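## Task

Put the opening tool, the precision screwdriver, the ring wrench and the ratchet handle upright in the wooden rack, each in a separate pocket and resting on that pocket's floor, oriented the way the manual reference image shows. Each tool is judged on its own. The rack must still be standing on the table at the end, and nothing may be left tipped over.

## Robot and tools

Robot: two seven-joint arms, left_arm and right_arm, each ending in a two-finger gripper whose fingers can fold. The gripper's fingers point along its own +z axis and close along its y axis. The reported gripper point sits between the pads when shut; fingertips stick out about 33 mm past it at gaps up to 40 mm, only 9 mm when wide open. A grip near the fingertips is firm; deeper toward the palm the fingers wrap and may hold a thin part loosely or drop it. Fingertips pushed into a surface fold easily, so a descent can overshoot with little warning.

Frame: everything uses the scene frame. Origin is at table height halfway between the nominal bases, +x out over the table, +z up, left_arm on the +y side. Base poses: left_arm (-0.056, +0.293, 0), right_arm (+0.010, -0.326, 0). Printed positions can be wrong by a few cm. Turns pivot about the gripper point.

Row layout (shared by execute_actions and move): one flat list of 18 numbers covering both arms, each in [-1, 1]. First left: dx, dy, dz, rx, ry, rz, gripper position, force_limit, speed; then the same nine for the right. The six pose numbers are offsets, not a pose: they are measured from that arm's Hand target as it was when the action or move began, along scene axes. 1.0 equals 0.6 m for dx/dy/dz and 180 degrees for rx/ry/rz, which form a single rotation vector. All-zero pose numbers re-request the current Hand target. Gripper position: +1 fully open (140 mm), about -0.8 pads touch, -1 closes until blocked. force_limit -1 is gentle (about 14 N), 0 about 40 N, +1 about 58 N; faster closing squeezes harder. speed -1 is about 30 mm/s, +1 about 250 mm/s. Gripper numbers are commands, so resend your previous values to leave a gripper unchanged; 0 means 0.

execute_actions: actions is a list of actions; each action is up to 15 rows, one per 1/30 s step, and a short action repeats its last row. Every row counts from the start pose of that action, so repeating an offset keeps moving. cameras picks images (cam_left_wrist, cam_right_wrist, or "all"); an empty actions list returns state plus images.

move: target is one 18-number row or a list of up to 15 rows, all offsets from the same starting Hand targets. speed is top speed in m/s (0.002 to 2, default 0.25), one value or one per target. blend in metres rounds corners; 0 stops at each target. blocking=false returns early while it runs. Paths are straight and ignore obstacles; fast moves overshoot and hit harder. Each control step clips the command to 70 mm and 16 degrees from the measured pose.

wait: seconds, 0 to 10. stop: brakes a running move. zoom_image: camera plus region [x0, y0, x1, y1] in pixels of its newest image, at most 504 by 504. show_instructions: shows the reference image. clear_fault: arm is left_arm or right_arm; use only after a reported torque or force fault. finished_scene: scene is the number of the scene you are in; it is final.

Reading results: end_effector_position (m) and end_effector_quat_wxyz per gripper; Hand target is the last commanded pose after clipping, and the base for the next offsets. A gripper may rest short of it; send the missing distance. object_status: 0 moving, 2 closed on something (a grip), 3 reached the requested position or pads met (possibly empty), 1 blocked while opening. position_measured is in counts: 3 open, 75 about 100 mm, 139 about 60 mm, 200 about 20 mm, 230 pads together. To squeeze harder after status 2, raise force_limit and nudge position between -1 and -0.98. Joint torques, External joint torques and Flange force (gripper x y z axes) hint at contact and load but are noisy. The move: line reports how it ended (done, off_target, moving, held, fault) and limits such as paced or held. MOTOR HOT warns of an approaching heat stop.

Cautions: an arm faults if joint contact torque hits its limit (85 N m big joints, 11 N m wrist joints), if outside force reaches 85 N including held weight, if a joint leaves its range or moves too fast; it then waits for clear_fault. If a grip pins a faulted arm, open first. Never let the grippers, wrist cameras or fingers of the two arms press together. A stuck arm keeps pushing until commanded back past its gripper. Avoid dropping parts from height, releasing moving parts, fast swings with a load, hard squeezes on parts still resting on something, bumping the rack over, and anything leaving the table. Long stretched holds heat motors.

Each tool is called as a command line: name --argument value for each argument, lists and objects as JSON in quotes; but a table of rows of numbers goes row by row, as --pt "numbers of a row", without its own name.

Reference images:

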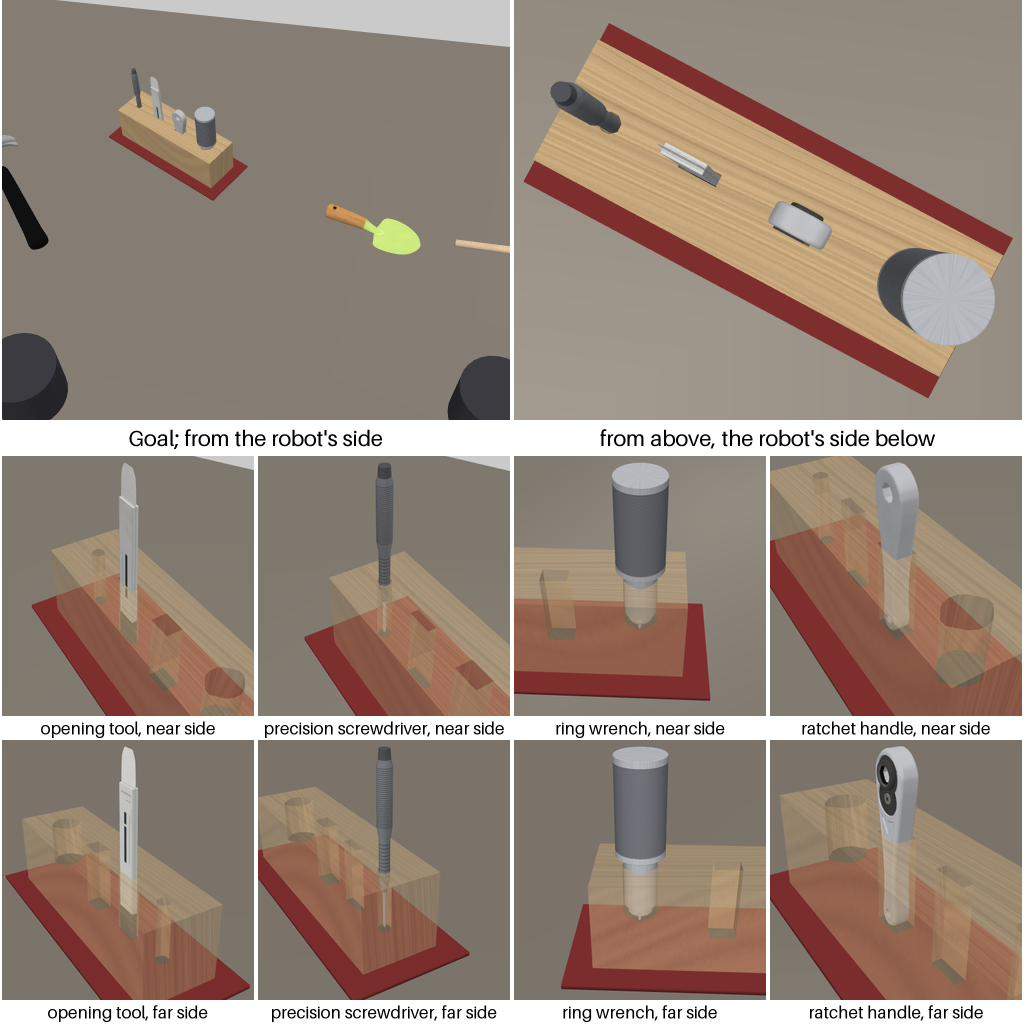

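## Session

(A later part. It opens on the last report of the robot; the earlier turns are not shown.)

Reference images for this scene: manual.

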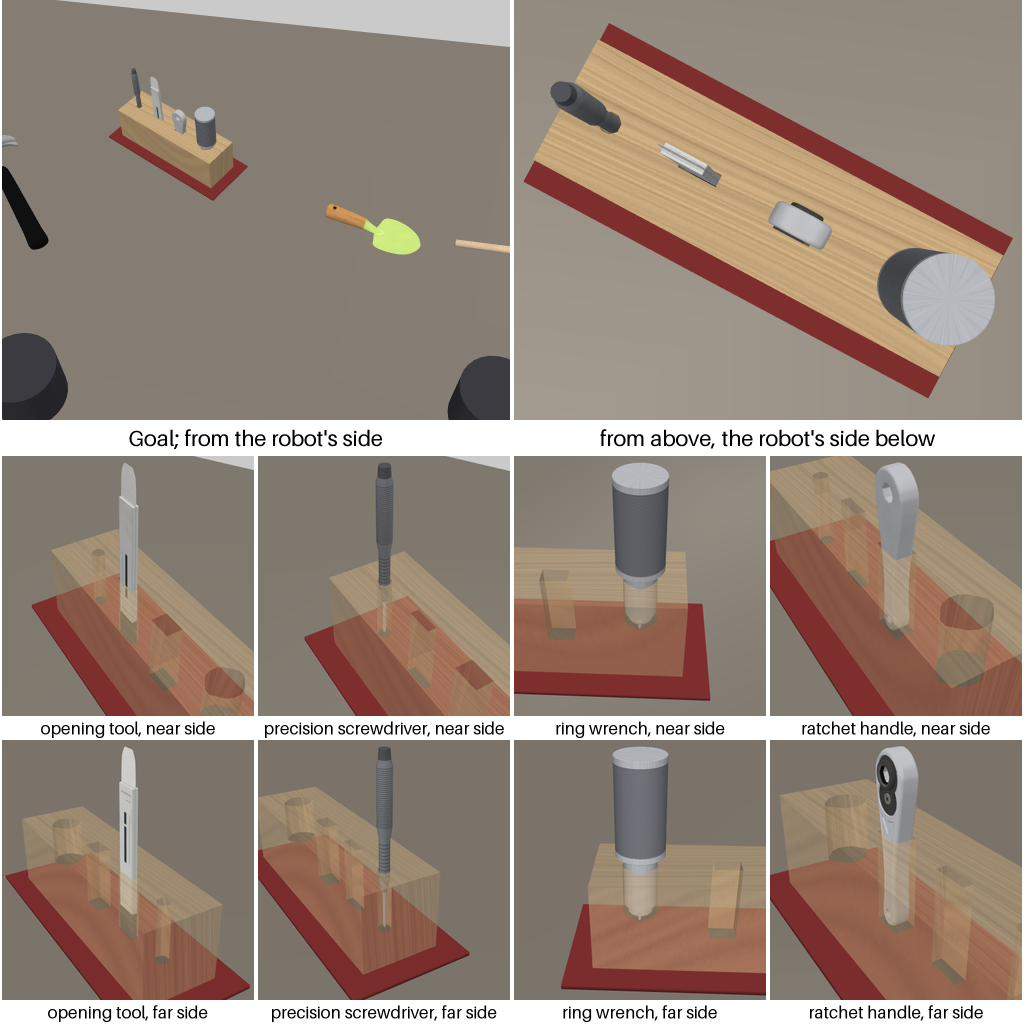

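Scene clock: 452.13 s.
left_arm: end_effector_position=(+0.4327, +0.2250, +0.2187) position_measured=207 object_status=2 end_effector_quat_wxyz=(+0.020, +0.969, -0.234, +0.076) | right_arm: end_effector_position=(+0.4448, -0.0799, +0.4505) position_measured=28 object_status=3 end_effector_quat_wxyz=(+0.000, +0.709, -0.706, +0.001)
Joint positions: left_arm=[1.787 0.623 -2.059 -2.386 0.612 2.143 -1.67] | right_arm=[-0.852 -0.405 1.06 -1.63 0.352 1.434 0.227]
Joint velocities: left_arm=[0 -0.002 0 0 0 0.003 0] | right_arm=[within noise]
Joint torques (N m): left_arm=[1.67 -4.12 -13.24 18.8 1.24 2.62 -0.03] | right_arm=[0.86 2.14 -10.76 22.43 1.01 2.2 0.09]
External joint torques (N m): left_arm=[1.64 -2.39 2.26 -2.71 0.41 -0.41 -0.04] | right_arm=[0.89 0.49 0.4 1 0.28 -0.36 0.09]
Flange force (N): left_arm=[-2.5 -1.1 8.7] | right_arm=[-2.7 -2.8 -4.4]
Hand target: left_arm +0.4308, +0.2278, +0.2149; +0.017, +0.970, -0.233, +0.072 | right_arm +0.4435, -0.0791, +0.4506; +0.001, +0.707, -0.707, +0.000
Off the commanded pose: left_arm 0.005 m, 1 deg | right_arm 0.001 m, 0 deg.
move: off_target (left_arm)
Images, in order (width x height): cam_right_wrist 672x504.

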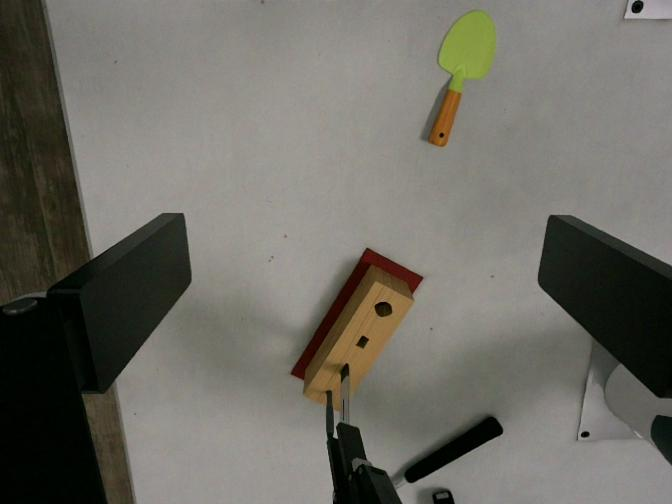

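move --target '[0.001,-0.004,0.013,0,0,0,-1,-0.2,-1,0,0,0,0,0,0,0.8,1,1]' --speed 0.04 --cameras '["cam_right_wrist"]'

zoom_image --camera "cam_right_wrist" --region '[320, 345, 370, 395]'

Scene clock: 462.93 s.
left_arm: end_effector_position=(+0.4320, +0.2259, +0.2223) position_measured=207 object_status=2 end_effector_quat_wxyz=(+0.016, +0.969, -0.236, +0.073) | right_arm: end_effector_position=(+0.4448, -0.0799, +0.4505) position_measured=28 object_status=3 end_effector_quat_wxyz=(+0.000, +0.709, -0.706, +0.001)
Joint positions: left_arm=[1.787 0.622 -2.068 -2.377 0.612 2.125 -1.67] | right_arm=[-0.852 -0.405 1.06 -1.63 0.352 1.434 0.227]
Joint velocities: left_arm=[0.001 -0.001 0.001 0 0.001 -0.005 0] | right_arm=[within noise]
Joint torques (N m): left_arm=[1.07 -2.17 -15.24 21.86 0.37 2.69 -0.12] | right_arm=[0.87 2.11 -10.8 22.5 1.01 2.19 0.14]
External joint torques (N m): left_arm=[0.95 -0.58 0.14 0.21 -0.47 -0.33 -0.12] | right_arm=[0.76 0.6 0.26 0.94 0.26 -0.37 0.14]
Flange force (N): left_arm=[-0.2 -0.2 -1.3] | right_arm=[-2.5 -3.0 -4.5]
Hand target: left_arm +0.4314, +0.2254, +0.2227; +0.017, +0.970, -0.233, +0.072 | right_arm +0.4435, -0.0791, +0.4506; +0.001, +0.707, -0.707, +0.000
Off the commanded pose: left_arm 0.001 m, 0 deg | right_arm 0.001 m, 0 deg.
move: done
Images, in order (width x height): cam_right_wrist 672x504.

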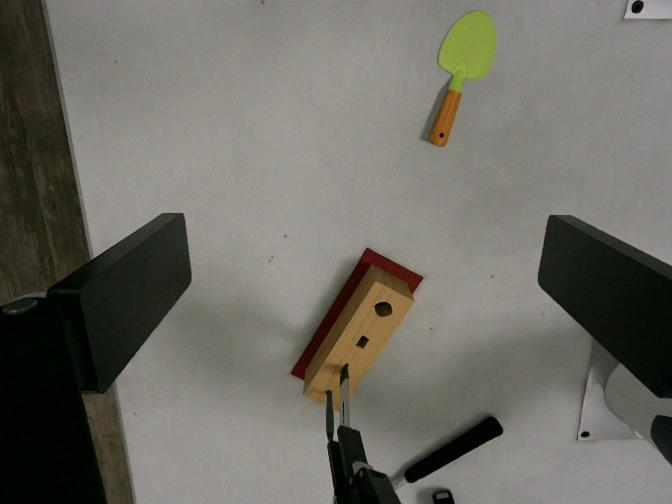

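Scaled by 10.080 from the camera's 672x504 image, which has a finer 960x720 frame.

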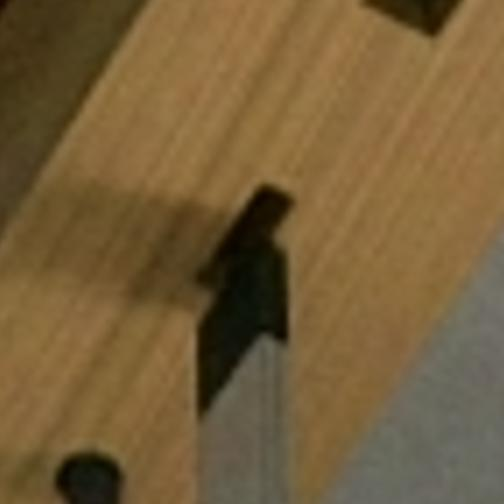

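move --pt "-0.0008 -0.006 0 0 0 0 -1 -0.2 -1 0 0 0 0 0 0 0.8 1 1" --pt "-0.0008 -0.006 -0.007 0 0 0 -1 -0.2 -1 0 0 0 0 0 0 0.8 1 1" --speed 0.04 --cameras '["cam_right_wrist"]'

zoom_image --camera "cam_right_wrist" --region '[320, 345, 370, 395]'

Scene clock: 467.80 s.
left_arm: end_effector_position=(+0.4312, +0.2228, +0.2196) position_measured=207 object_status=2 end_effector_quat_wxyz=(+0.016, +0.969, -0.236, +0.073) | right_arm: end_effector_position=(+0.4448, -0.0799, +0.4505) position_measured=28 object_status=3 end_effector_quat_wxyz=(+0.000, +0.709, -0.706, +0.001)
Joint positions: left_arm=[1.782 0.617 -2.065 -2.382 0.611 2.132 -1.674] | right_arm=[-0.852 -0.405 1.06 -1.63 0.352 1.434 0.227]
Joint velocities: left_arm=[-0.001 -0.001 -0.001 0 0 0.005 0] | right_arm=[within noise]
Joint torques (N m): left_arm=[0.74 -2.6 -14.32 20.99 0.88 3.17 -0.11] | right_arm=[0.85 2.08 -10.79 22.49 1 2.2 0.16]
External joint torques (N m): left_arm=[0.54 -1.23 0.84 -0.62 0.05 0.17 -0.12] | right_arm=[0.69 0.58 0.24 0.88 0.24 -0.37 0.16]
Flange force (N): left_arm=[1.7 -0.6 4.2] | right_arm=[-2.5 -2.9 -4.3]
Hand target: left_arm +0.4309, +0.2218, +0.2185; +0.017, +0.970, -0.233, +0.072 | right_arm +0.4435, -0.0791, +0.4506; +0.001, +0.707, -0.707, +0.000
Off the commanded pose: left_arm 0.001 m, 0 deg | right_arm 0.001 m, 0 deg.
move: done
Images, in order (width x height): cam_right_wrist 672x504.

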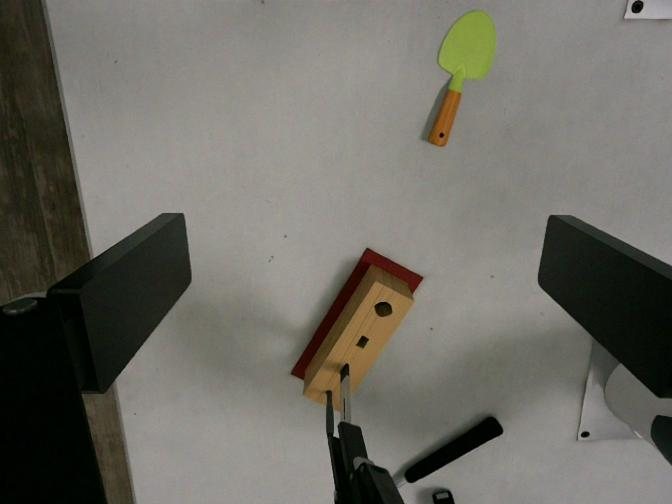

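Scaled by 10.080 from the camera's 672x504 image, which has a finer 960x720 frame.

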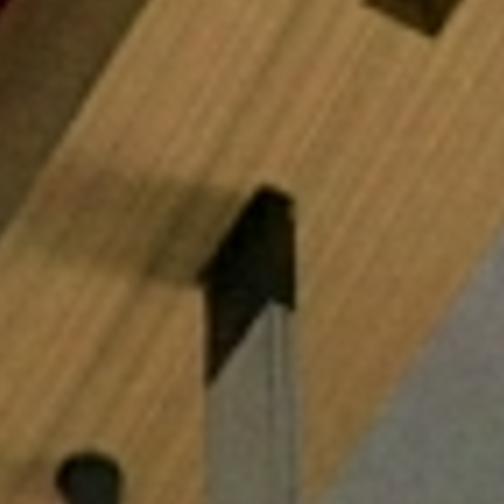

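move --pt "0.0008 -0.001 0.002 0 0 0 -1 -0.2 -1 0 0 0 0 0 0 0.8 1 1" --pt "0.0008 -0.001 -0.006 0 0 0 -1 -0.2 -1 0 0 0 0 0 0 0.8 1 1" --speed 0.03 --cameras '["cam_right_wrist"]'

zoom_image --camera "cam_right_wrist" --region '[320, 345, 370, 395]'

Scene clock: 472.07 s.
left_arm: end_effector_position=(+0.4340, +0.2210, +0.2186) position_measured=207 object_status=2 end_effector_quat_wxyz=(+0.017, +0.969, -0.236, +0.076) | right_arm: end_effector_position=(+0.4448, -0.0799, +0.4505) position_measured=28 object_status=3 end_effector_quat_wxyz=(+0.000, +0.709, -0.706, +0.001)
Joint positions: left_arm=[1.778 0.612 -2.059 -2.383 0.611 2.147 -1.675] | right_arm=[-0.852 -0.405 1.06 -1.63 0.352 1.434 0.227]
Joint velocities: left_arm=[0 -0.002 0.001 -0.001 0 0.004 0] | right_arm=[within noise]
Joint torques (N m): left_arm=[0.87 -3.68 -13.13 18.91 0.88 2.66 -0.19] | right_arm=[0.93 2.08 -10.75 22.49 1.01 2.19 0.15]
External joint torques (N m): left_arm=[0.8 -2.2 2.12 -2.7 0.05 -0.37 -0.19] | right_arm=[0.89 0.48 0.4 0.93 0.28 -0.38 0.15]
Flange force (N): left_arm=[0.1 -0.5 9.1] | right_arm=[-2.7 -2.6 -4.3]
Hand target: left_arm +0.4314, +0.2212, +0.2149; +0.017, +0.970, -0.233, +0.072 | right_arm +0.4435, -0.0791, +0.4506; +0.001, +0.707, -0.707, +0.000
Off the commanded pose: left_arm 0.004 m, 1 deg | right_arm 0.001 m, 0 deg.
move: off_target (left_arm)
Images, in order (width x height): cam_right_wrist 672x504.

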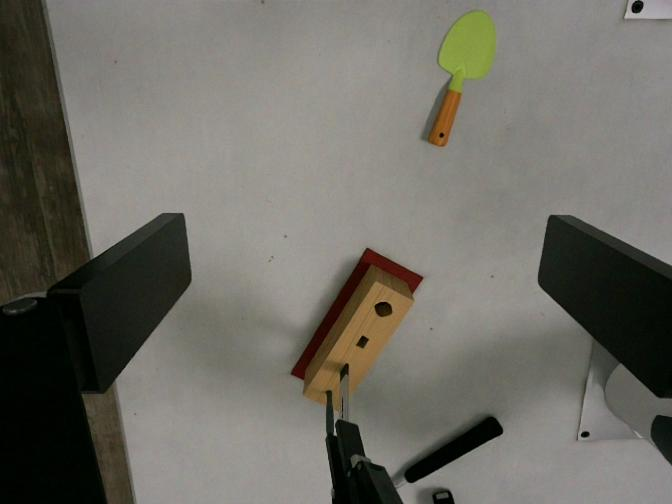

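Scaled by 10.080 from the camera's 672x504 image, which has a finer 960x720 frame.

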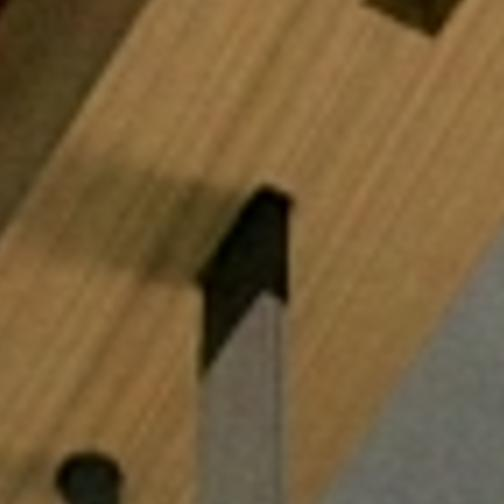

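move --pt "0.0003 -0.002 0.005 0 0 0 -1 -0.2 -1 0 0 0 0 0 0 0.8 1 1" --pt "0.0003 -0.002 -0.004 0 0 0 -1 -0.2 -1 0 0 0 0 0 0 0.8 1 1" --pt "0.0013 -0.005 -0.002 0 0 0 -1 -0.2 -1 0 0 0 0 0 0 0.8 1 1" --speed 0.03 --cameras '["cam_right_wrist"]'

zoom_image --camera "cam_right_wrist" --region '[320, 345, 370, 395]'

Scene clock: 477.90 s.
left_arm: end_effector_position=(+0.4340, +0.2187, +0.2154) position_measured=207 object_status=2 end_effector_quat_wxyz=(+0.016, +0.969, -0.236, +0.075) | right_arm: end_effector_position=(+0.4448, -0.0799, +0.4505) position_measured=28 object_status=3 end_effector_quat_wxyz=(+0.000, +0.709, -0.706, +0.001)
Joint positions: left_arm=[1.772 0.601 -2.054 -2.385 0.608 2.156 -1.675] | right_arm=[-0.852 -0.405 1.06 -1.63 0.352 1.434 0.227]
Joint torques (N m): left_arm=[0.8 -2.48 -13.88 21.16 0.35 2.79 -0.22] | right_arm=[0.96 2.12 -10.78 22.43 1.01 2.19 0.1]
External joint torques (N m): left_arm=[0.71 -1.22 1.13 -0.51 -0.48 -0.24 -0.22] | right_arm=[0.88 0.59 0.32 0.89 0.28 -0.37 0.1]
Flange force (N): left_arm=[2.7 -1.0 3.3] | right_arm=[-2.4 -2.6 -4.2]
Hand target: left_arm +0.4321, +0.2182, +0.2137; +0.017, +0.970, -0.233, +0.072 | right_arm +0.4435, -0.0791, +0.4506; +0.001, +0.707, -0.707, +0.000
Off the commanded pose: left_arm 0.003 m, 1 deg | right_arm 0.001 m, 0 deg.
move: done
Images, in order (width x height): cam_right_wrist 672x504.

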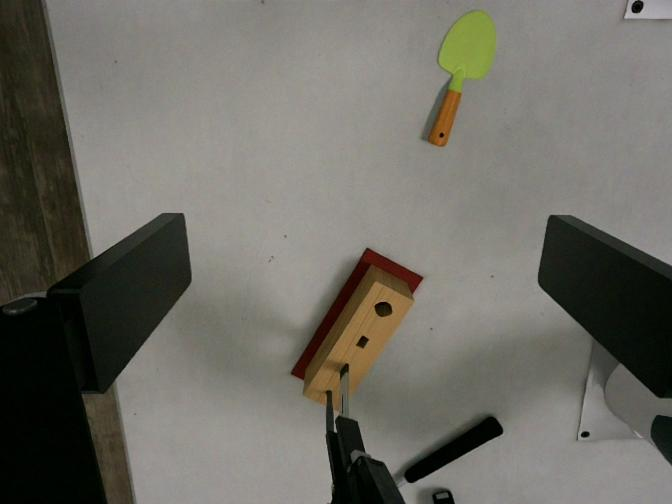

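Scaled by 10.080 from the camera's 672x504 image, which has a finer 960x720 frame.

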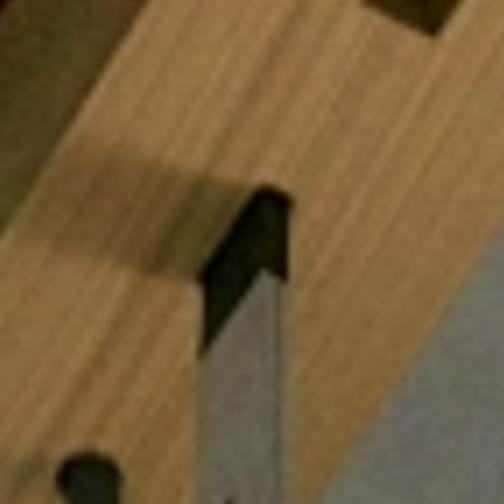

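move --pt "0.0025 0 -0.025 0 0 0 -1 -0.2 -1 0 0 0 0 0 0 0.8 1 1" --speed 0.03 --cameras '["cam_right_wrist"]'

zoom_image --camera "cam_right_wrist" --region '[320, 345, 370, 395]'

Scene clock: 480.77 s.
left_arm: end_effector_position=(+0.4337, +0.2185, +0.1998) position_measured=207 object_status=2 end_effector_quat_wxyz=(+0.017, +0.969, -0.234, +0.072) | right_arm: end_effector_position=(+0.4448, -0.0799, +0.4505) position_measured=28 object_status=3 end_effector_quat_wxyz=(+0.000, +0.709, -0.706, +0.001)
Joint positions: left_arm=[1.755 0.58 -2.018 -2.402 0.607 2.195 -1.675] | right_arm=[-0.852 -0.405 1.06 -1.63 0.352 1.434 0.227]
Joint velocities: left_arm=[0 -0.001 0 0 0 0.004 0] | right_arm=[within noise]
Joint torques (N m): left_arm=[0.79 -2.58 -13.7 20.82 0.85 3.24 -0.12] | right_arm=[0.89 2.11 -10.79 22.46 1.01 2.21 0.14]
External joint torques (N m): left_arm=[0.71 -1.21 0.95 -0.62 0.05 0.24 -0.12] | right_arm=[0.72 0.66 0.22 0.86 0.25 -0.37 0.14]
Flange force (N): left_arm=[1.2 -0.7 4.7] | right_arm=[-2.4 -2.9 -4.3]
Hand target: left_arm +0.4336, +0.2182, +0.1987; +0.017, +0.970, -0.233, +0.072 | right_arm +0.4435, -0.0791, +0.4506; +0.001, +0.707, -0.707, +0.000
Off the commanded pose: left_arm 0.001 m, 0 deg | right_arm 0.001 m, 0 deg.
move: done
Images, in order (width x height): cam_right_wrist 672x504.

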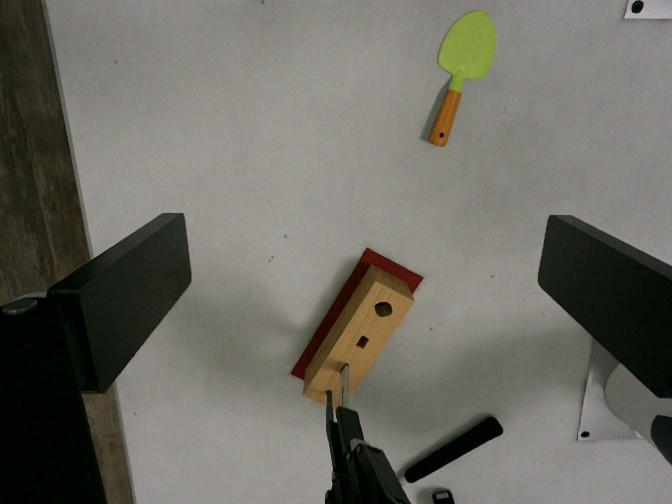

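Scaled by 10.080 from the camera's 672x504 image, which has a finer 960x720 frame.

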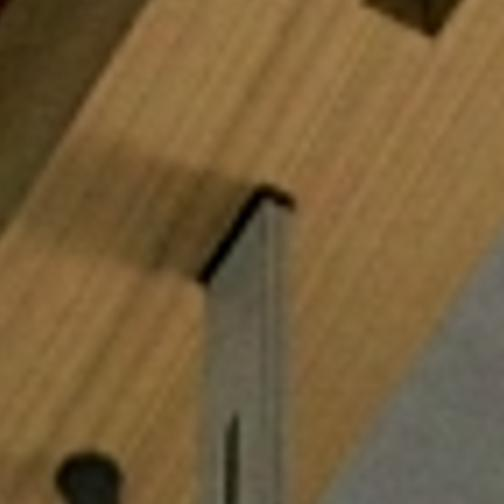

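Great. Continue to the floor (another ~28 mm).

move --pt "0 0 -0.037 0 0 0 -1 -0.2 -1 0 0 0 0 0 0 0.8 1 1" --pt "0 0 -0.056 0 0 0 -1 -0.2 -1 0 0 0 0 0 0 0.8 1 1" --speed '[0.04,0.02]' --cameras '["cam_right_wrist"]'

zoom_image --camera "cam_right_wrist" --region '[310, 345, 380, 435]'

Scene clock: 484.73 s.
left_arm: end_effector_position=(+0.4335, +0.2184, +0.1663) position_measured=207 object_status=2 end_effector_quat_wxyz=(+0.018, +0.970, -0.231, +0.072) | right_arm: end_effector_position=(+0.4448, -0.0799, +0.4505) position_measured=28 object_status=3 end_effector_quat_wxyz=(+0.000, +0.709, -0.706, +0.001)
Joint positions: left_arm=[1.719 0.529 -1.94 -2.445 0.612 2.296 -1.675] | right_arm=[-0.852 -0.405 1.06 -1.63 0.352 1.434 0.227]
Joint velocities: left_arm=[-0.001 0 0.001 0 -0.001 0.003 0] | right_arm=[within noise]
Joint torques (N m): left_arm=[0.47 -3.02 -12.66 20.08 1.14 3.45 0.1] | right_arm=[0.97 2.1 -10.78 22.5 1.01 2.21 0.17]
External joint torques (N m): left_arm=[0.27 -1.47 0.98 -1.1 0.39 0.42 0.09] | right_arm=[0.92 0.56 0.39 0.88 0.28 -0.37 0.17]
Flange force (N): left_arm=[1.6 -0.7 7.6] | right_arm=[-2.7 -2.7 -4.2]
Hand target: left_arm +0.4336, +0.2182, +0.1651; +0.017, +0.970, -0.233, +0.072 | right_arm +0.4435, -0.0791, +0.4506; +0.001, +0.707, -0.707, +0.000
Off the commanded pose: left_arm 0.001 m, 0 deg | right_arm 0.001 m, 0 deg.
move: done
Images, in order (width x height): cam_right_wrist 672x504.

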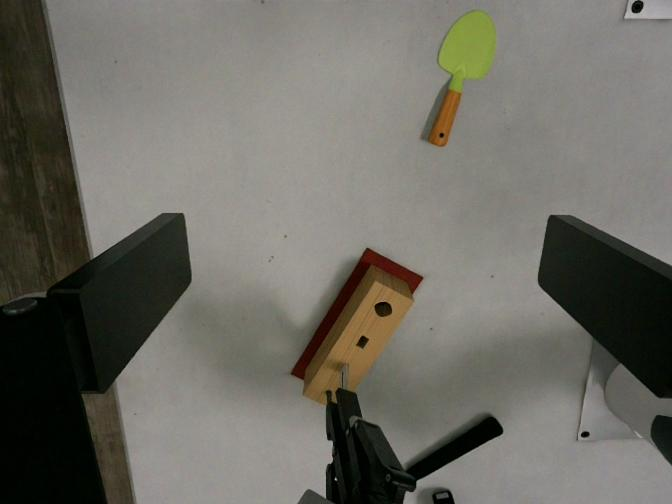

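Scaled by 5.600 from the camera's 672x504 image, which has a finer 960x720 frame.

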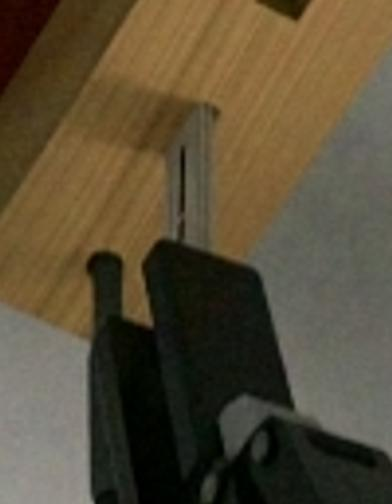

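move --pt "0 0 -0.006 0 0 0 -1 -0.2 -1 0 0 0 0 0 0 0.8 1 1" --speed 0.02 --cameras '[]'

zoom_image --camera "cam_right_wrist" --region '[310, 345, 380, 435]'

Scene clock: 488.10 s.
left_arm: end_effector_position=(+0.4370, +0.2169, +0.1662) position_measured=207 object_status=2 end_effector_quat_wxyz=(+0.019, +0.970, -0.231, +0.077) | right_arm: end_effector_position=(+0.4448, -0.0799, +0.4505) position_measured=28 object_status=3 end_effector_quat_wxyz=(+0.000, +0.709, -0.706, +0.001)
Joint positions: left_arm=[1.715 0.524 -1.933 -2.445 0.612 2.312 -1.675] | right_arm=[-0.852 -0.405 1.06 -1.63 0.352 1.434 0.227]
Joint velocities: left_arm=[0 -0.001 0.001 0.001 -0.001 0.003 -0.001] | right_arm=[within noise]
Joint torques (N m): left_arm=[0.54 -4.63 -10.56 17.61 0.94 2.74 0.12] | right_arm=[0.85 2.15 -10.83 22.44 1.01 2.2 0.17]
External joint torques (N m): left_arm=[0.47 -2.99 3.08 -3.44 0.2 -0.29 0.12] | right_arm=[0.84 0.58 0.38 0.85 0.28 -0.37 0.17]
Flange force (N): left_arm=[3.9 -2.2 16.5] | right_arm=[-2.7 -2.8 -4.1]
Hand target: left_arm +0.4336, +0.2182, +0.1615; +0.017, +0.970, -0.233, +0.072 | right_arm +0.4435, -0.0791, +0.4506; +0.001, +0.707, -0.707, +0.000
Off the commanded pose: left_arm 0.006 m, 1 deg | right_arm 0.001 m, 0 deg.
move: off_target (left_arm)
No camera images: "cameras" was empty.

Scaled by 5.600 from the camera's 672x504 image, which has a finer 960x720 frame.
This view is cut from an older image: the scene may have changed since it was taken.

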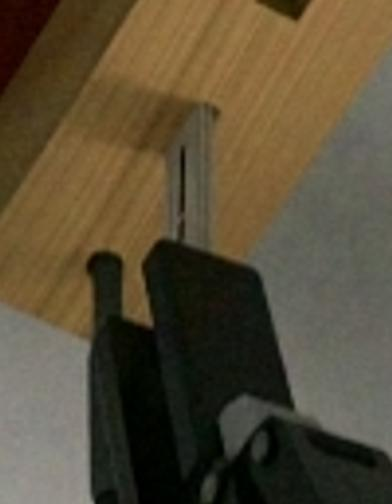

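move --pt "0 0 0.0085 0 0 0 -1 -0.2 -1 0 0 0 0 0 0 0.8 1 1" --pt "0 0 0.0085 0 0 0 -0.53 -0.2 -1 0 0 0 0 0 0 0.8 1 1" --pt "-0.01 0.005 0.08 0 0 0 -0.53 -0.2 -1 0 0 0 0 0 0 0.8 1 1" --pt "-0.02 0.2 0.3 0 0 0 -0.53 -0.2 -1 0 0 0 0 0 0 0.8 1 1" --speed '[0.03,0.05,0.08,0.3]' --cameras '["cam_right_wrist"]'

zoom_image --camera "cam_right_wrist" --region '[290, 290, 400, 440]'

Scene clock: 496.93 s.
left_arm: end_effector_position=(+0.4218, +0.3376, +0.3415) position_measured=196 object_status=3 end_effector_quat_wxyz=(+0.017, +0.970, -0.230, +0.073) | right_arm: end_effector_position=(+0.4448, -0.0799, +0.4505) position_measured=28 object_status=3 end_effector_quat_wxyz=(+0.000, +0.709, -0.706, +0.001)
Joint positions: left_arm=[1.966 0.769 -2.206 -2.152 0.582 1.768 -1.476] | right_arm=[-0.852 -0.405 1.06 -1.63 0.352 1.434 0.227]
Joint velocities: left_arm=[0.001 0 0 0.001 -0.001 -0.001 0.006] | right_arm=[within noise]
Joint torques (N m): left_arm=[0.66 -5.51 -17.07 21.07 0.91 2.74 0.37] | right_arm=[0.84 2.14 -10.82 22.41 1 2.19 0.12]
External joint torques (N m): left_arm=[0.57 -0.03 1.01 0.33 0.05 -0.28 0.36] | right_arm=[0.63 0.69 0.14 0.84 0.25 -0.37 0.12]
Flange force (N): left_arm=[1.1 -3.0 -0.1] | right_arm=[-2.2 -2.9 -4.3]
Hand target: left_arm +0.4216, +0.3382, +0.3415; +0.017, +0.970, -0.233, +0.072 | right_arm +0.4435, -0.0791, +0.4506; +0.001, +0.707, -0.707, +0.000
Off the commanded pose: left_arm 0.001 m, 0 deg | right_arm 0.001 m, 0 deg.
move: done
Images, in order (width x height): cam_right_wrist 672x504.

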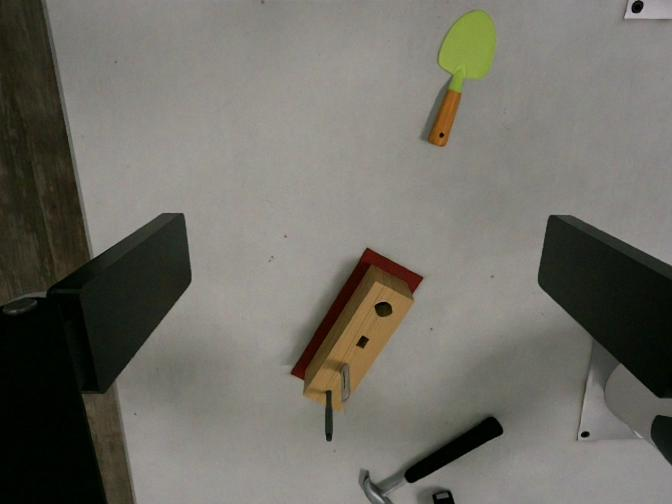

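Scaled by 3.360 from the camera's 672x504 image, which has a finer 960x720 frame.

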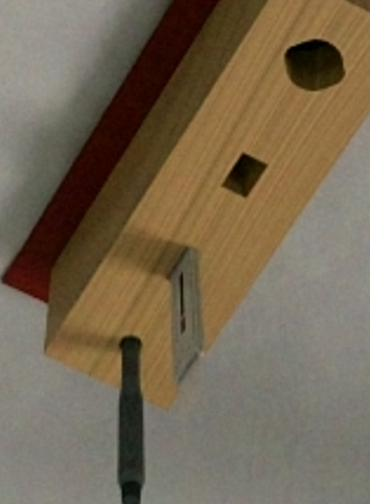

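move --target '[-0.003,0.436,0.263,-0.030,0.048,0.649,0.8,-0.2,0,0.011,-0.752,-0.25,0,0,0.344,0.3,-0.2,0]' --speed 0.4 --cameras '["all"]'

zoom_image --camera "cam_right_wrist" --region '[200, 30, 480, 240]'

Scene clock: 512.87 s.
left_arm: end_effector_position=(+0.4189, +0.6013, +0.5001) position_measured=28 object_status=3 end_effector_quat_wxyz=(-0.001, +0.708, +0.706, +0.002) | right_arm: end_effector_position=(+0.4487, -0.5301, +0.3006) position_measured=91 object_status=3 end_effector_quat_wxyz=(+0.001, +0.969, -0.247, -0.001)
Joint positions: left_arm=[2.779 -0.306 -1.988 -1.115 -0.292 1.259 -2.395] | right_arm=[-0.459 -0.237 0.013 -2.122 0.001 1.884 -1.509]
Joint velocities: left_arm=[within noise] | right_arm=[-0.001 -0.001 0.001 0 0.001 0.001 -0.007]
Joint torques (N m): left_arm=[1.55 24.2 7.53 20.56 0.44 2.38 -0.15] | right_arm=[1.42 -22.37 -0.21 25.85 0.93 2.71 -0.2]
External joint torques (N m): left_arm=[1.37 -0.65 -0.17 0.25 -0.47 -0.24 -0.15] | right_arm=[1.29 2.15 -0.05 0.87 0.1 0.06 -0.2]
Flange force (N): left_arm=[0.0 0.0 0.0] | right_arm=[9.2 -1.2 -1.1]
Hand target: left_arm +0.4198, +0.5998, +0.4993; +0.000, +0.707, +0.707, +0.000 | right_arm +0.4501, -0.5303, +0.3006; +0.000, +0.970, -0.243, +0.001
Off the commanded pose: left_arm 0.002 m, 0 deg | right_arm 0.001 m, 0 deg.
move: done

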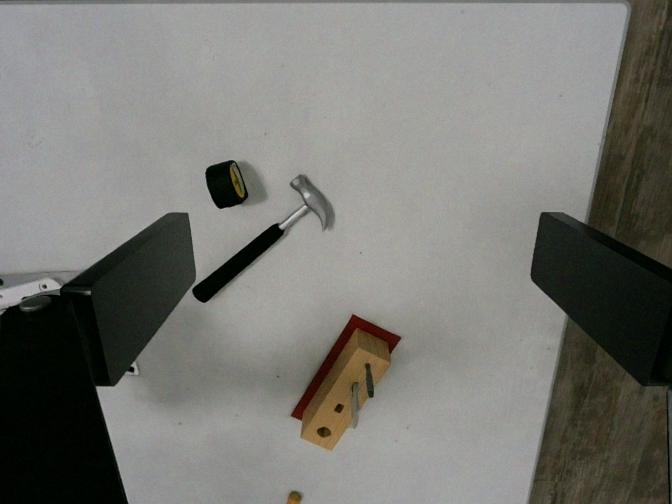

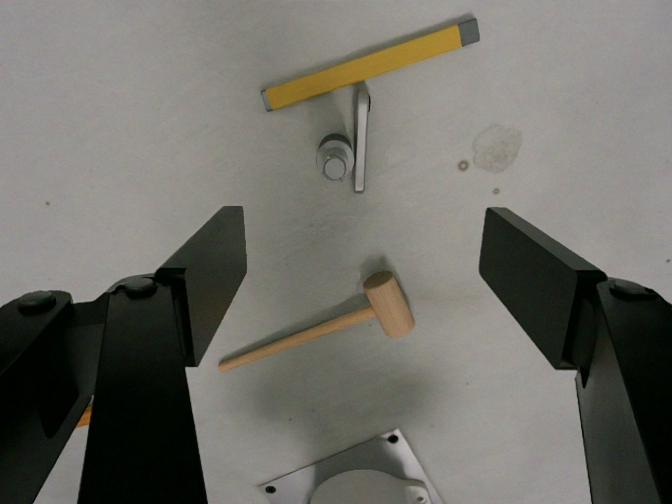

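Scaled by 1.800 from the camera's 672x504 image, which has a finer 960x720 frame.

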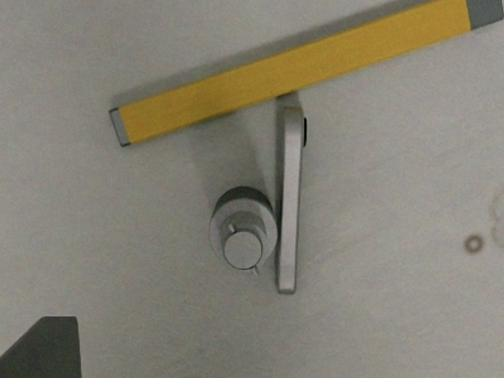

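move --pt "0 0 0 0 0 0 0.8 -0.2 0 0.059 -0.0568 -0.25 0.068 0.1216 -0.0128 -0.45 -0.2 0" --pt "0 0 0 0 0 0 0.8 -0.2 0 0.059 -0.0568 -0.44 0.068 0.1216 -0.0128 -0.45 -0.2 0" --speed '[0.3,0.1]' --cameras '["cam_right_wrist"]'

Scene clock: 527.30 s.
left_arm: end_effector_position=(+0.4189, +0.6012, +0.5000) position_measured=28 object_status=3 end_effector_quat_wxyz=(-0.001, +0.708, +0.706, +0.001) | right_arm: end_effector_position=(+0.4839, -0.5639, +0.0367) position_measured=186 object_status=3 end_effector_quat_wxyz=(-0.055, +0.941, -0.259, -0.212)
Joint positions: left_arm=[2.779 -0.306 -1.988 -1.115 -0.292 1.259 -2.395] | right_arm=[-0.488 0.582 0.002 -1.703 0.02 1.844 -1.521]
Joint velocities: left_arm=[within noise] | right_arm=[0 0 0.002 0 0 0.004 -0.001]
Joint torques (N m): left_arm=[1.56 24.22 7.64 20.59 0.44 2.39 -0.15] | right_arm=[0.56 -44.48 2.1 22.09 0.82 1.41 -0.21]
External joint torques (N m): left_arm=[1.31 -0.8 -0.17 0.2 -0.5 -0.24 -0.15] | right_arm=[0.26 2.84 1.27 0.61 0.12 0.13 -0.19]
Flange force (N): left_arm=[0.0 0.0 0.0] | right_arm=[11.6 -1.4 -0.5]
Hand target: left_arm +0.4198, +0.5998, +0.4993; +0.000, +0.707, +0.707, +0.000 | right_arm +0.4855, -0.5644, +0.0366; -0.056, +0.942, -0.256, -0.209
Off the commanded pose: left_arm 0.002 m, 0 deg | right_arm 0.002 m, 0 deg.
move: done
Images, in order (width x height): cam_right_wrist 672x504.

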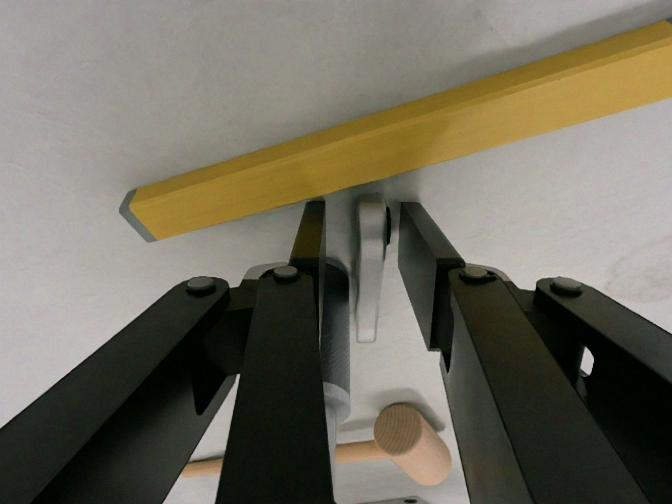

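move --pt "0 0 0 0 0 0 0.8 -0.2 0 -0.0018 -0.0033 0 0 0 0 -0.45 -0.2 -1" --pt "0 0 0 0 0 0 0.8 -0.2 0 -0.0018 -0.0033 0 0 0 0 -1 -0.2 -1" --speed 0.05 --cameras '[]'

wait --seconds 0.7 --cameras '["cam_right_wrist"]'

Scene clock: 531.93 s.
left_arm: end_effector_position=(+0.4189, +0.6012, +0.5000) position_measured=28 object_status=3 end_effector_quat_wxyz=(-0.001, +0.708, +0.706, +0.001) | right_arm: end_effector_position=(+0.4833, -0.5656, +0.0367) position_measured=213 object_status=0 end_effector_quat_wxyz=(-0.056, +0.941, -0.259, -0.211)
Joint positions: left_arm=[2.779 -0.306 -1.988 -1.115 -0.292 1.259 -2.395] | right_arm=[-0.492 0.582 0.003 -1.703 0.02 1.845 -1.523]
Joint torques (N m): left_arm=[1.54 24.21 7.62 20.56 0.46 2.39 -0.15] | right_arm=[0.55 -43.91 2.11 21.96 0.79 1.46 -0.21]
External joint torques (N m): left_arm=[1.47 -0.56 0 0.22 -0.45 -0.23 -0.15] | right_arm=[0.57 3.19 1.54 0.57 0.1 0.18 -0.19]
Flange force (N): left_arm=[0.0 0.0 0.0] | right_arm=[12.5 -1.9 -0.2]
Hand target: left_arm +0.4198, +0.5998, +0.4993; +0.000, +0.707, +0.707, +0.000 | right_arm +0.4844, -0.5664, +0.0366; -0.056, +0.942, -0.256, -0.209
Off the commanded pose: left_arm 0.002 m, 0 deg | right_arm 0.001 m, 0 deg.
move: done
No camera images: "cameras" was empty.

Scene clock: 532.63 s.
left_arm: end_effector_position=(+0.4189, +0.6012, +0.5000) position_measured=28 object_status=3 end_effector_quat_wxyz=(-0.001, +0.708, +0.706, +0.001) | right_arm: end_effector_position=(+0.4833, -0.5656, +0.0367) position_measured=213 object_status=2 end_effector_quat_wxyz=(-0.056, +0.941, -0.259, -0.211)
Joint positions: left_arm=[2.779 -0.306 -1.988 -1.115 -0.292 1.259 -2.395] | right_arm=[-0.492 0.582 0.003 -1.703 0.02 1.845 -1.523]
Joint torques (N m): left_arm=[1.58 24.24 7.63 20.61 0.43 2.39 -0.11] | right_arm=[0.53 -43.9 2.2 21.97 0.78 1.45 -0.23]
External joint torques (N m): left_arm=[1.34 -0.67 -0.14 0.29 -0.51 -0.24 -0.11] | right_arm=[0.29 3.23 1.42 0.58 0.08 0.17 -0.22]
Flange force (N): left_arm=[0.0 0.0 0.0] | right_arm=[12.7 -1.5 -0.2]
Hand target: left_arm +0.4198, +0.5998, +0.4993; +0.000, +0.707, +0.707, +0.000 | right_arm +0.4844, -0.5664, +0.0366; -0.056, +0.942, -0.256, -0.209
Tool commands: left_gripper/position=+0.8 left_gripper/force_limit=-0.2 left_gripper/speed=+0.0 right_gripper/position=-1.0 right_gripper/force_limit=-0.2 right_gripper/speed=-1.0
Off the commanded pose: left_arm 0.002 m, 0 deg | right_arm 0.001 m, 0 deg.
wait: 0.70 s; at rest by 0.17 s
Images, in order (width x height): cam_right_wrist 672x504.

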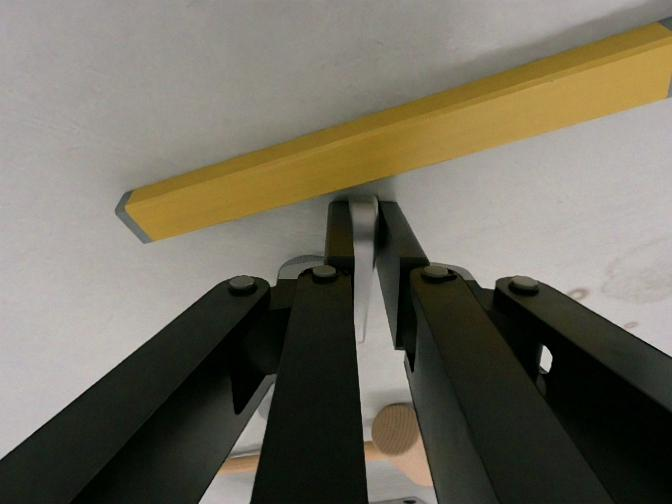

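move --pt "0 0 0 0 0 0 0.8 -0.2 0 0.02 0 0.3 0 0 0 -1 -0.2 -1" --pt "0 0 0 0 0 0 0.8 -0.2 0 -0.13 0.777 0.4 0.154 -0.526 0.399 -1 -0.2 -1" --speed '[0.15,0.35]' --blend 0.03 --cameras '["cam_right_wrist"]'

Scene clock: 547.10 s.
left_arm: end_effector_position=(+0.4189, +0.6012, +0.5000) position_measured=28 object_status=3 end_effector_quat_wxyz=(-0.001, +0.708, +0.706, +0.001) | right_arm: end_effector_position=(+0.4066, -0.0999, +0.2759) position_measured=213 object_status=2 end_effector_quat_wxyz=(-0.298, +0.724, +0.453, +0.427)
Joint positions: left_arm=[2.779 -0.306 -1.988 -1.115 -0.292 1.259 -2.395] | right_arm=[0.985 -1.065 -0.956 -3.017 0.433 2.882 -2.986]
Joint torques (N m): left_arm=[1.5 24.18 7.59 20.54 0.44 2.4 -0.15] | right_arm=[1.41 3.6 14.19 17.41 -1.59 1.64 -0.19]
External joint torques (N m): left_arm=[1.39 -0.55 -0.05 0.24 -0.48 -0.23 -0.15] | right_arm=[1.35 -0.97 0.84 0.3 -0.18 0.25 -0.21]
Flange force (N): left_arm=[0.0 0.0 0.0] | right_arm=[2.5 -0.3 5.7]
Hand target: left_arm +0.4198, +0.5998, +0.4993; +0.000, +0.707, +0.707, +0.000 | right_arm +0.4064, -0.1002, +0.2766; -0.281, +0.719, +0.440, +0.458
Off the commanded pose: left_arm 0.002 m, 0 deg | right_arm 0.001 m, 4 deg.
joint sent to its limit (right arm) — joint 4 (elbow), lower limit, where the elbow is as bent as it goes; joint 7 (wrist roll), lower limit. The joint targets are off in orientation, not in position.
move: off_target (right_arm)
Images, in order (width x height): cam_right_wrist 672x504.

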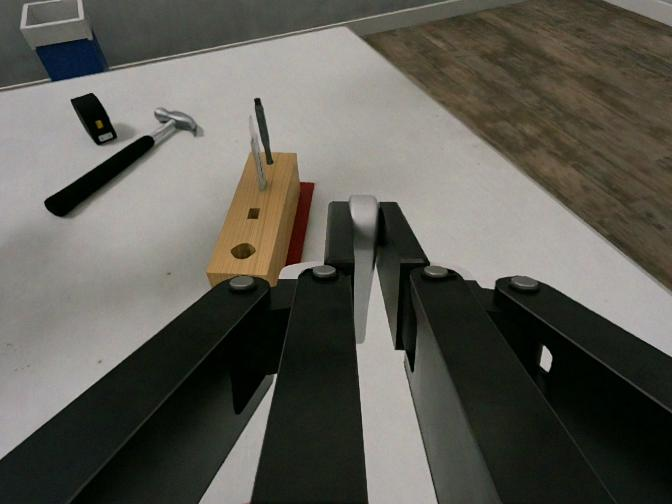

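move --pt "0 0 0 0 0 0 0.8 -0.2 0 -0.0015 0.35 0 0 0 0 -1 -0.2 -1" --pt "0 0 0 0 0 0 0.8 -0.2 0 -0.0015 0.4525 -0.13 0 0 0 -1 -0.2 -1" --speed 0.2 --blend 0.03 --cameras '["all"]'

zoom_image --camera "cam_left_wrist" --region '[290, 350, 390, 480]'

Scene clock: 552.57 s.
left_arm: end_effector_position=(+0.4189, +0.6012, +0.5000) position_measured=28 object_status=3 end_effector_quat_wxyz=(-0.001, +0.708, +0.706, +0.001) | right_arm: end_effector_position=(+0.4043, +0.1711, +0.1968) position_measured=213 object_status=2 end_effector_quat_wxyz=(-0.281, +0.720, +0.442, +0.455)
Joint positions: left_arm=[2.779 -0.306 -1.988 -1.115 -0.292 1.259 -2.395] | right_arm=[2.594 -1.089 -1.654 -2.681 0.362 4.017 -2.885]
Joint velocities: left_arm=[within noise] | right_arm=[-0.001 0.001 -0.001 -0.001 0.001 0.003 -0.002]
Joint torques (N m): left_arm=[1.58 24.22 7.61 20.54 0.45 2.39 -0.14] | right_arm=[1.47 17.49 24.72 8.07 -3.95 1.95 0.01]
External joint torques (N m): left_arm=[1.25 -0.84 -0.24 0.23 -0.49 -0.23 -0.14] | right_arm=[1.26 -1.43 1.81 0.8 -0.55 0.3 -0.02]
Flange force (N): left_arm=[0.0 0.0 0.0] | right_arm=[0.0 -3.5 4.1]
Hand target: left_arm +0.4198, +0.5998, +0.4993; +0.000, +0.707, +0.707, +0.000 | right_arm +0.4055, +0.1713, +0.1986; -0.281, +0.719, +0.440, +0.458
Off the commanded pose: left_arm 0.002 m, 0 deg | right_arm 0.002 m, 0 deg.
move: done

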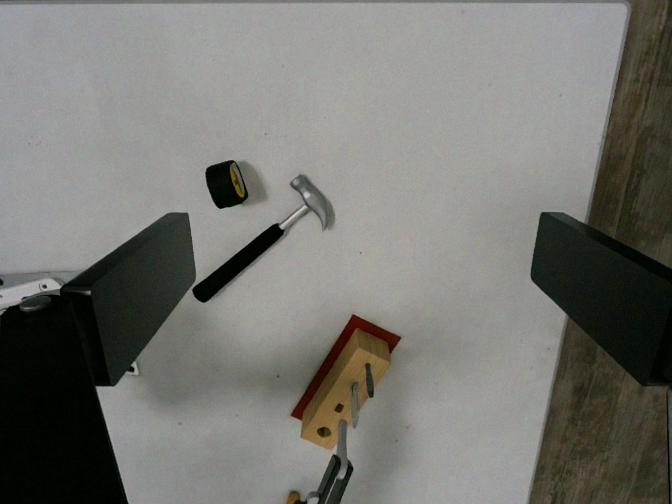

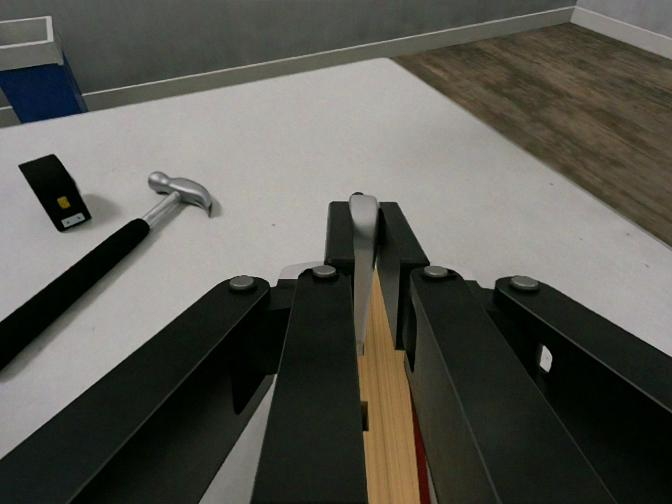

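Scaled by 3.877 from the camera's 672x504 image, which has a finer 960x720 frame.

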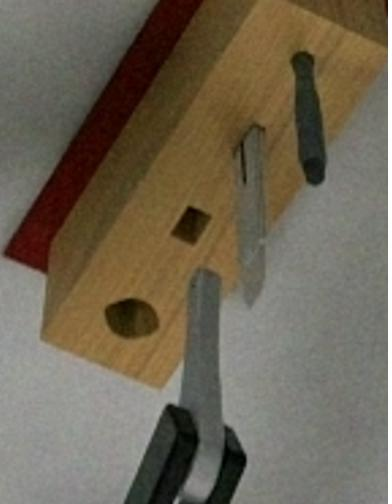

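move --target '[0,0,0,0,0,0,0.8,-0.2,0,-0.0083,-0.035,-0.038,0,0,0,-1,-0.2,-1]' --speed 0.08 --cameras '["cam_left_wrist"]'

zoom_image --camera "cam_left_wrist" --region '[290, 350, 390, 480]'

Scene clock: 573.27 s.
left_arm: end_effector_position=(+0.4189, +0.6012, +0.5000) position_measured=28 object_status=3 end_effector_quat_wxyz=(-0.001, +0.708, +0.706, +0.001) | right_arm: end_effector_position=(+0.3994, +0.1509, +0.1743) position_measured=213 object_status=2 end_effector_quat_wxyz=(-0.283, +0.721, +0.440, +0.455)
Joint positions: left_arm=[2.779 -0.306 -1.988 -1.115 -0.292 1.259 -2.395] | right_arm=[2.557 -1.139 -1.715 -2.735 0.275 4.047 -2.888]
Joint torques (N m): left_arm=[1.57 24.23 7.64 20.6 0.43 2.4 -0.17] | right_arm=[0.46 18.09 24.35 4.72 -3.87 1.79 -0.11]
External joint torques (N m): left_arm=[1.3 -0.76 -0.16 0.26 -0.5 -0.22 -0.17] | right_arm=[0.3 -0.81 1.83 -0.47 -0.47 0.15 -0.14]
Flange force (N): left_arm=[0.0 0.0 0.0] | right_arm=[1.1 -1.2 -2.9]
Hand target: left_arm +0.4198, +0.5998, +0.4993; +0.000, +0.707, +0.707, +0.000 | right_arm +0.4006, +0.1503, +0.1758; -0.281, +0.719, +0.440, +0.458
Off the commanded pose: left_arm 0.002 m, 0 deg | right_arm 0.002 m, 0 deg.
move: done
Images, in order (width x height): cam_left_wrist 672x504.

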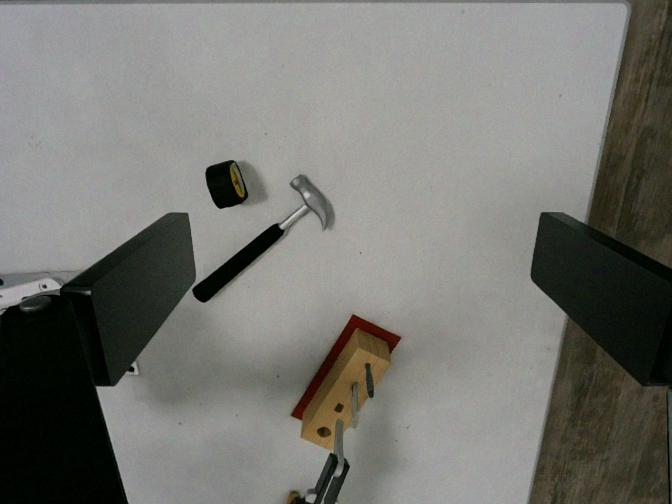

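Scaled by 3.877 from the camera's 672x504 image, which has a finer 960x720 frame.

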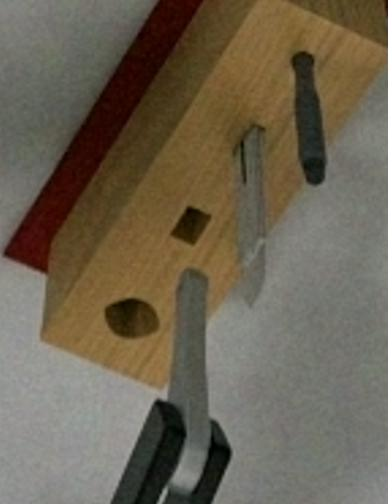

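move --target '[0,0,0,0,0,0,0.8,-0.2,0,0,0,-0.038,0,0,0,-1,-0.2,-1]' --speed 0.06 --cameras '["cam_left_wrist"]'

zoom_image --camera "cam_left_wrist" --region '[310, 380, 370, 458]'

Scene clock: 578.63 s.
left_arm: end_effector_position=(+0.4189, +0.6012, +0.5000) position_measured=28 object_status=3 end_effector_quat_wxyz=(-0.001, +0.708, +0.706, +0.001) | right_arm: end_effector_position=(+0.3993, +0.1501, +0.1512) position_measured=213 object_status=2 end_effector_quat_wxyz=(-0.283, +0.721, +0.440, +0.455)
Joint positions: left_arm=[2.779 -0.306 -1.988 -1.115 -0.292 1.259 -2.395] | right_arm=[2.588 -1.184 -1.794 -2.724 0.202 4.074 -2.891]
Joint torques (N m): left_arm=[1.59 24.15 7.6 20.6 0.43 2.38 -0.16] | right_arm=[1.5 19.18 24.73 4.01 -3.96 1.91 -0.13]
External joint torques (N m): left_arm=[1.26 -1.08 -0.3 0.14 -0.51 -0.26 -0.16] | right_arm=[1.37 -0.82 1.92 0.54 -0.55 0.27 -0.16]
Flange force (N): left_arm=[0.0 0.0 0.0] | right_arm=[1.7 -4.1 3.9]
Hand target: left_arm +0.4198, +0.5998, +0.4993; +0.000, +0.707, +0.707, +0.000 | right_arm +0.4006, +0.1503, +0.1530; -0.281, +0.719, +0.440, +0.458
Off the commanded pose: left_arm 0.002 m, 0 deg | right_arm 0.002 m, 1 deg.
move: done
Images, in order (width x height): cam_left_wrist 672x504.

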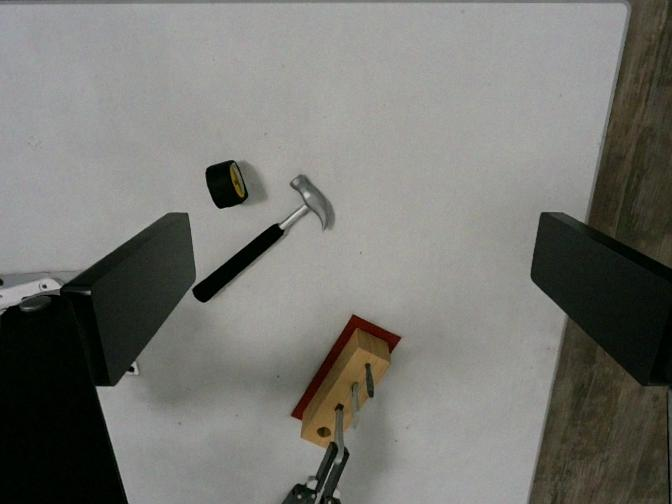

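Scaled by 6.462 from the camera's 672x504 image, which has a finer 960x720 frame.

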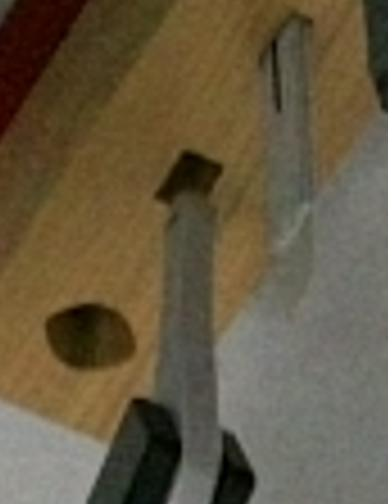

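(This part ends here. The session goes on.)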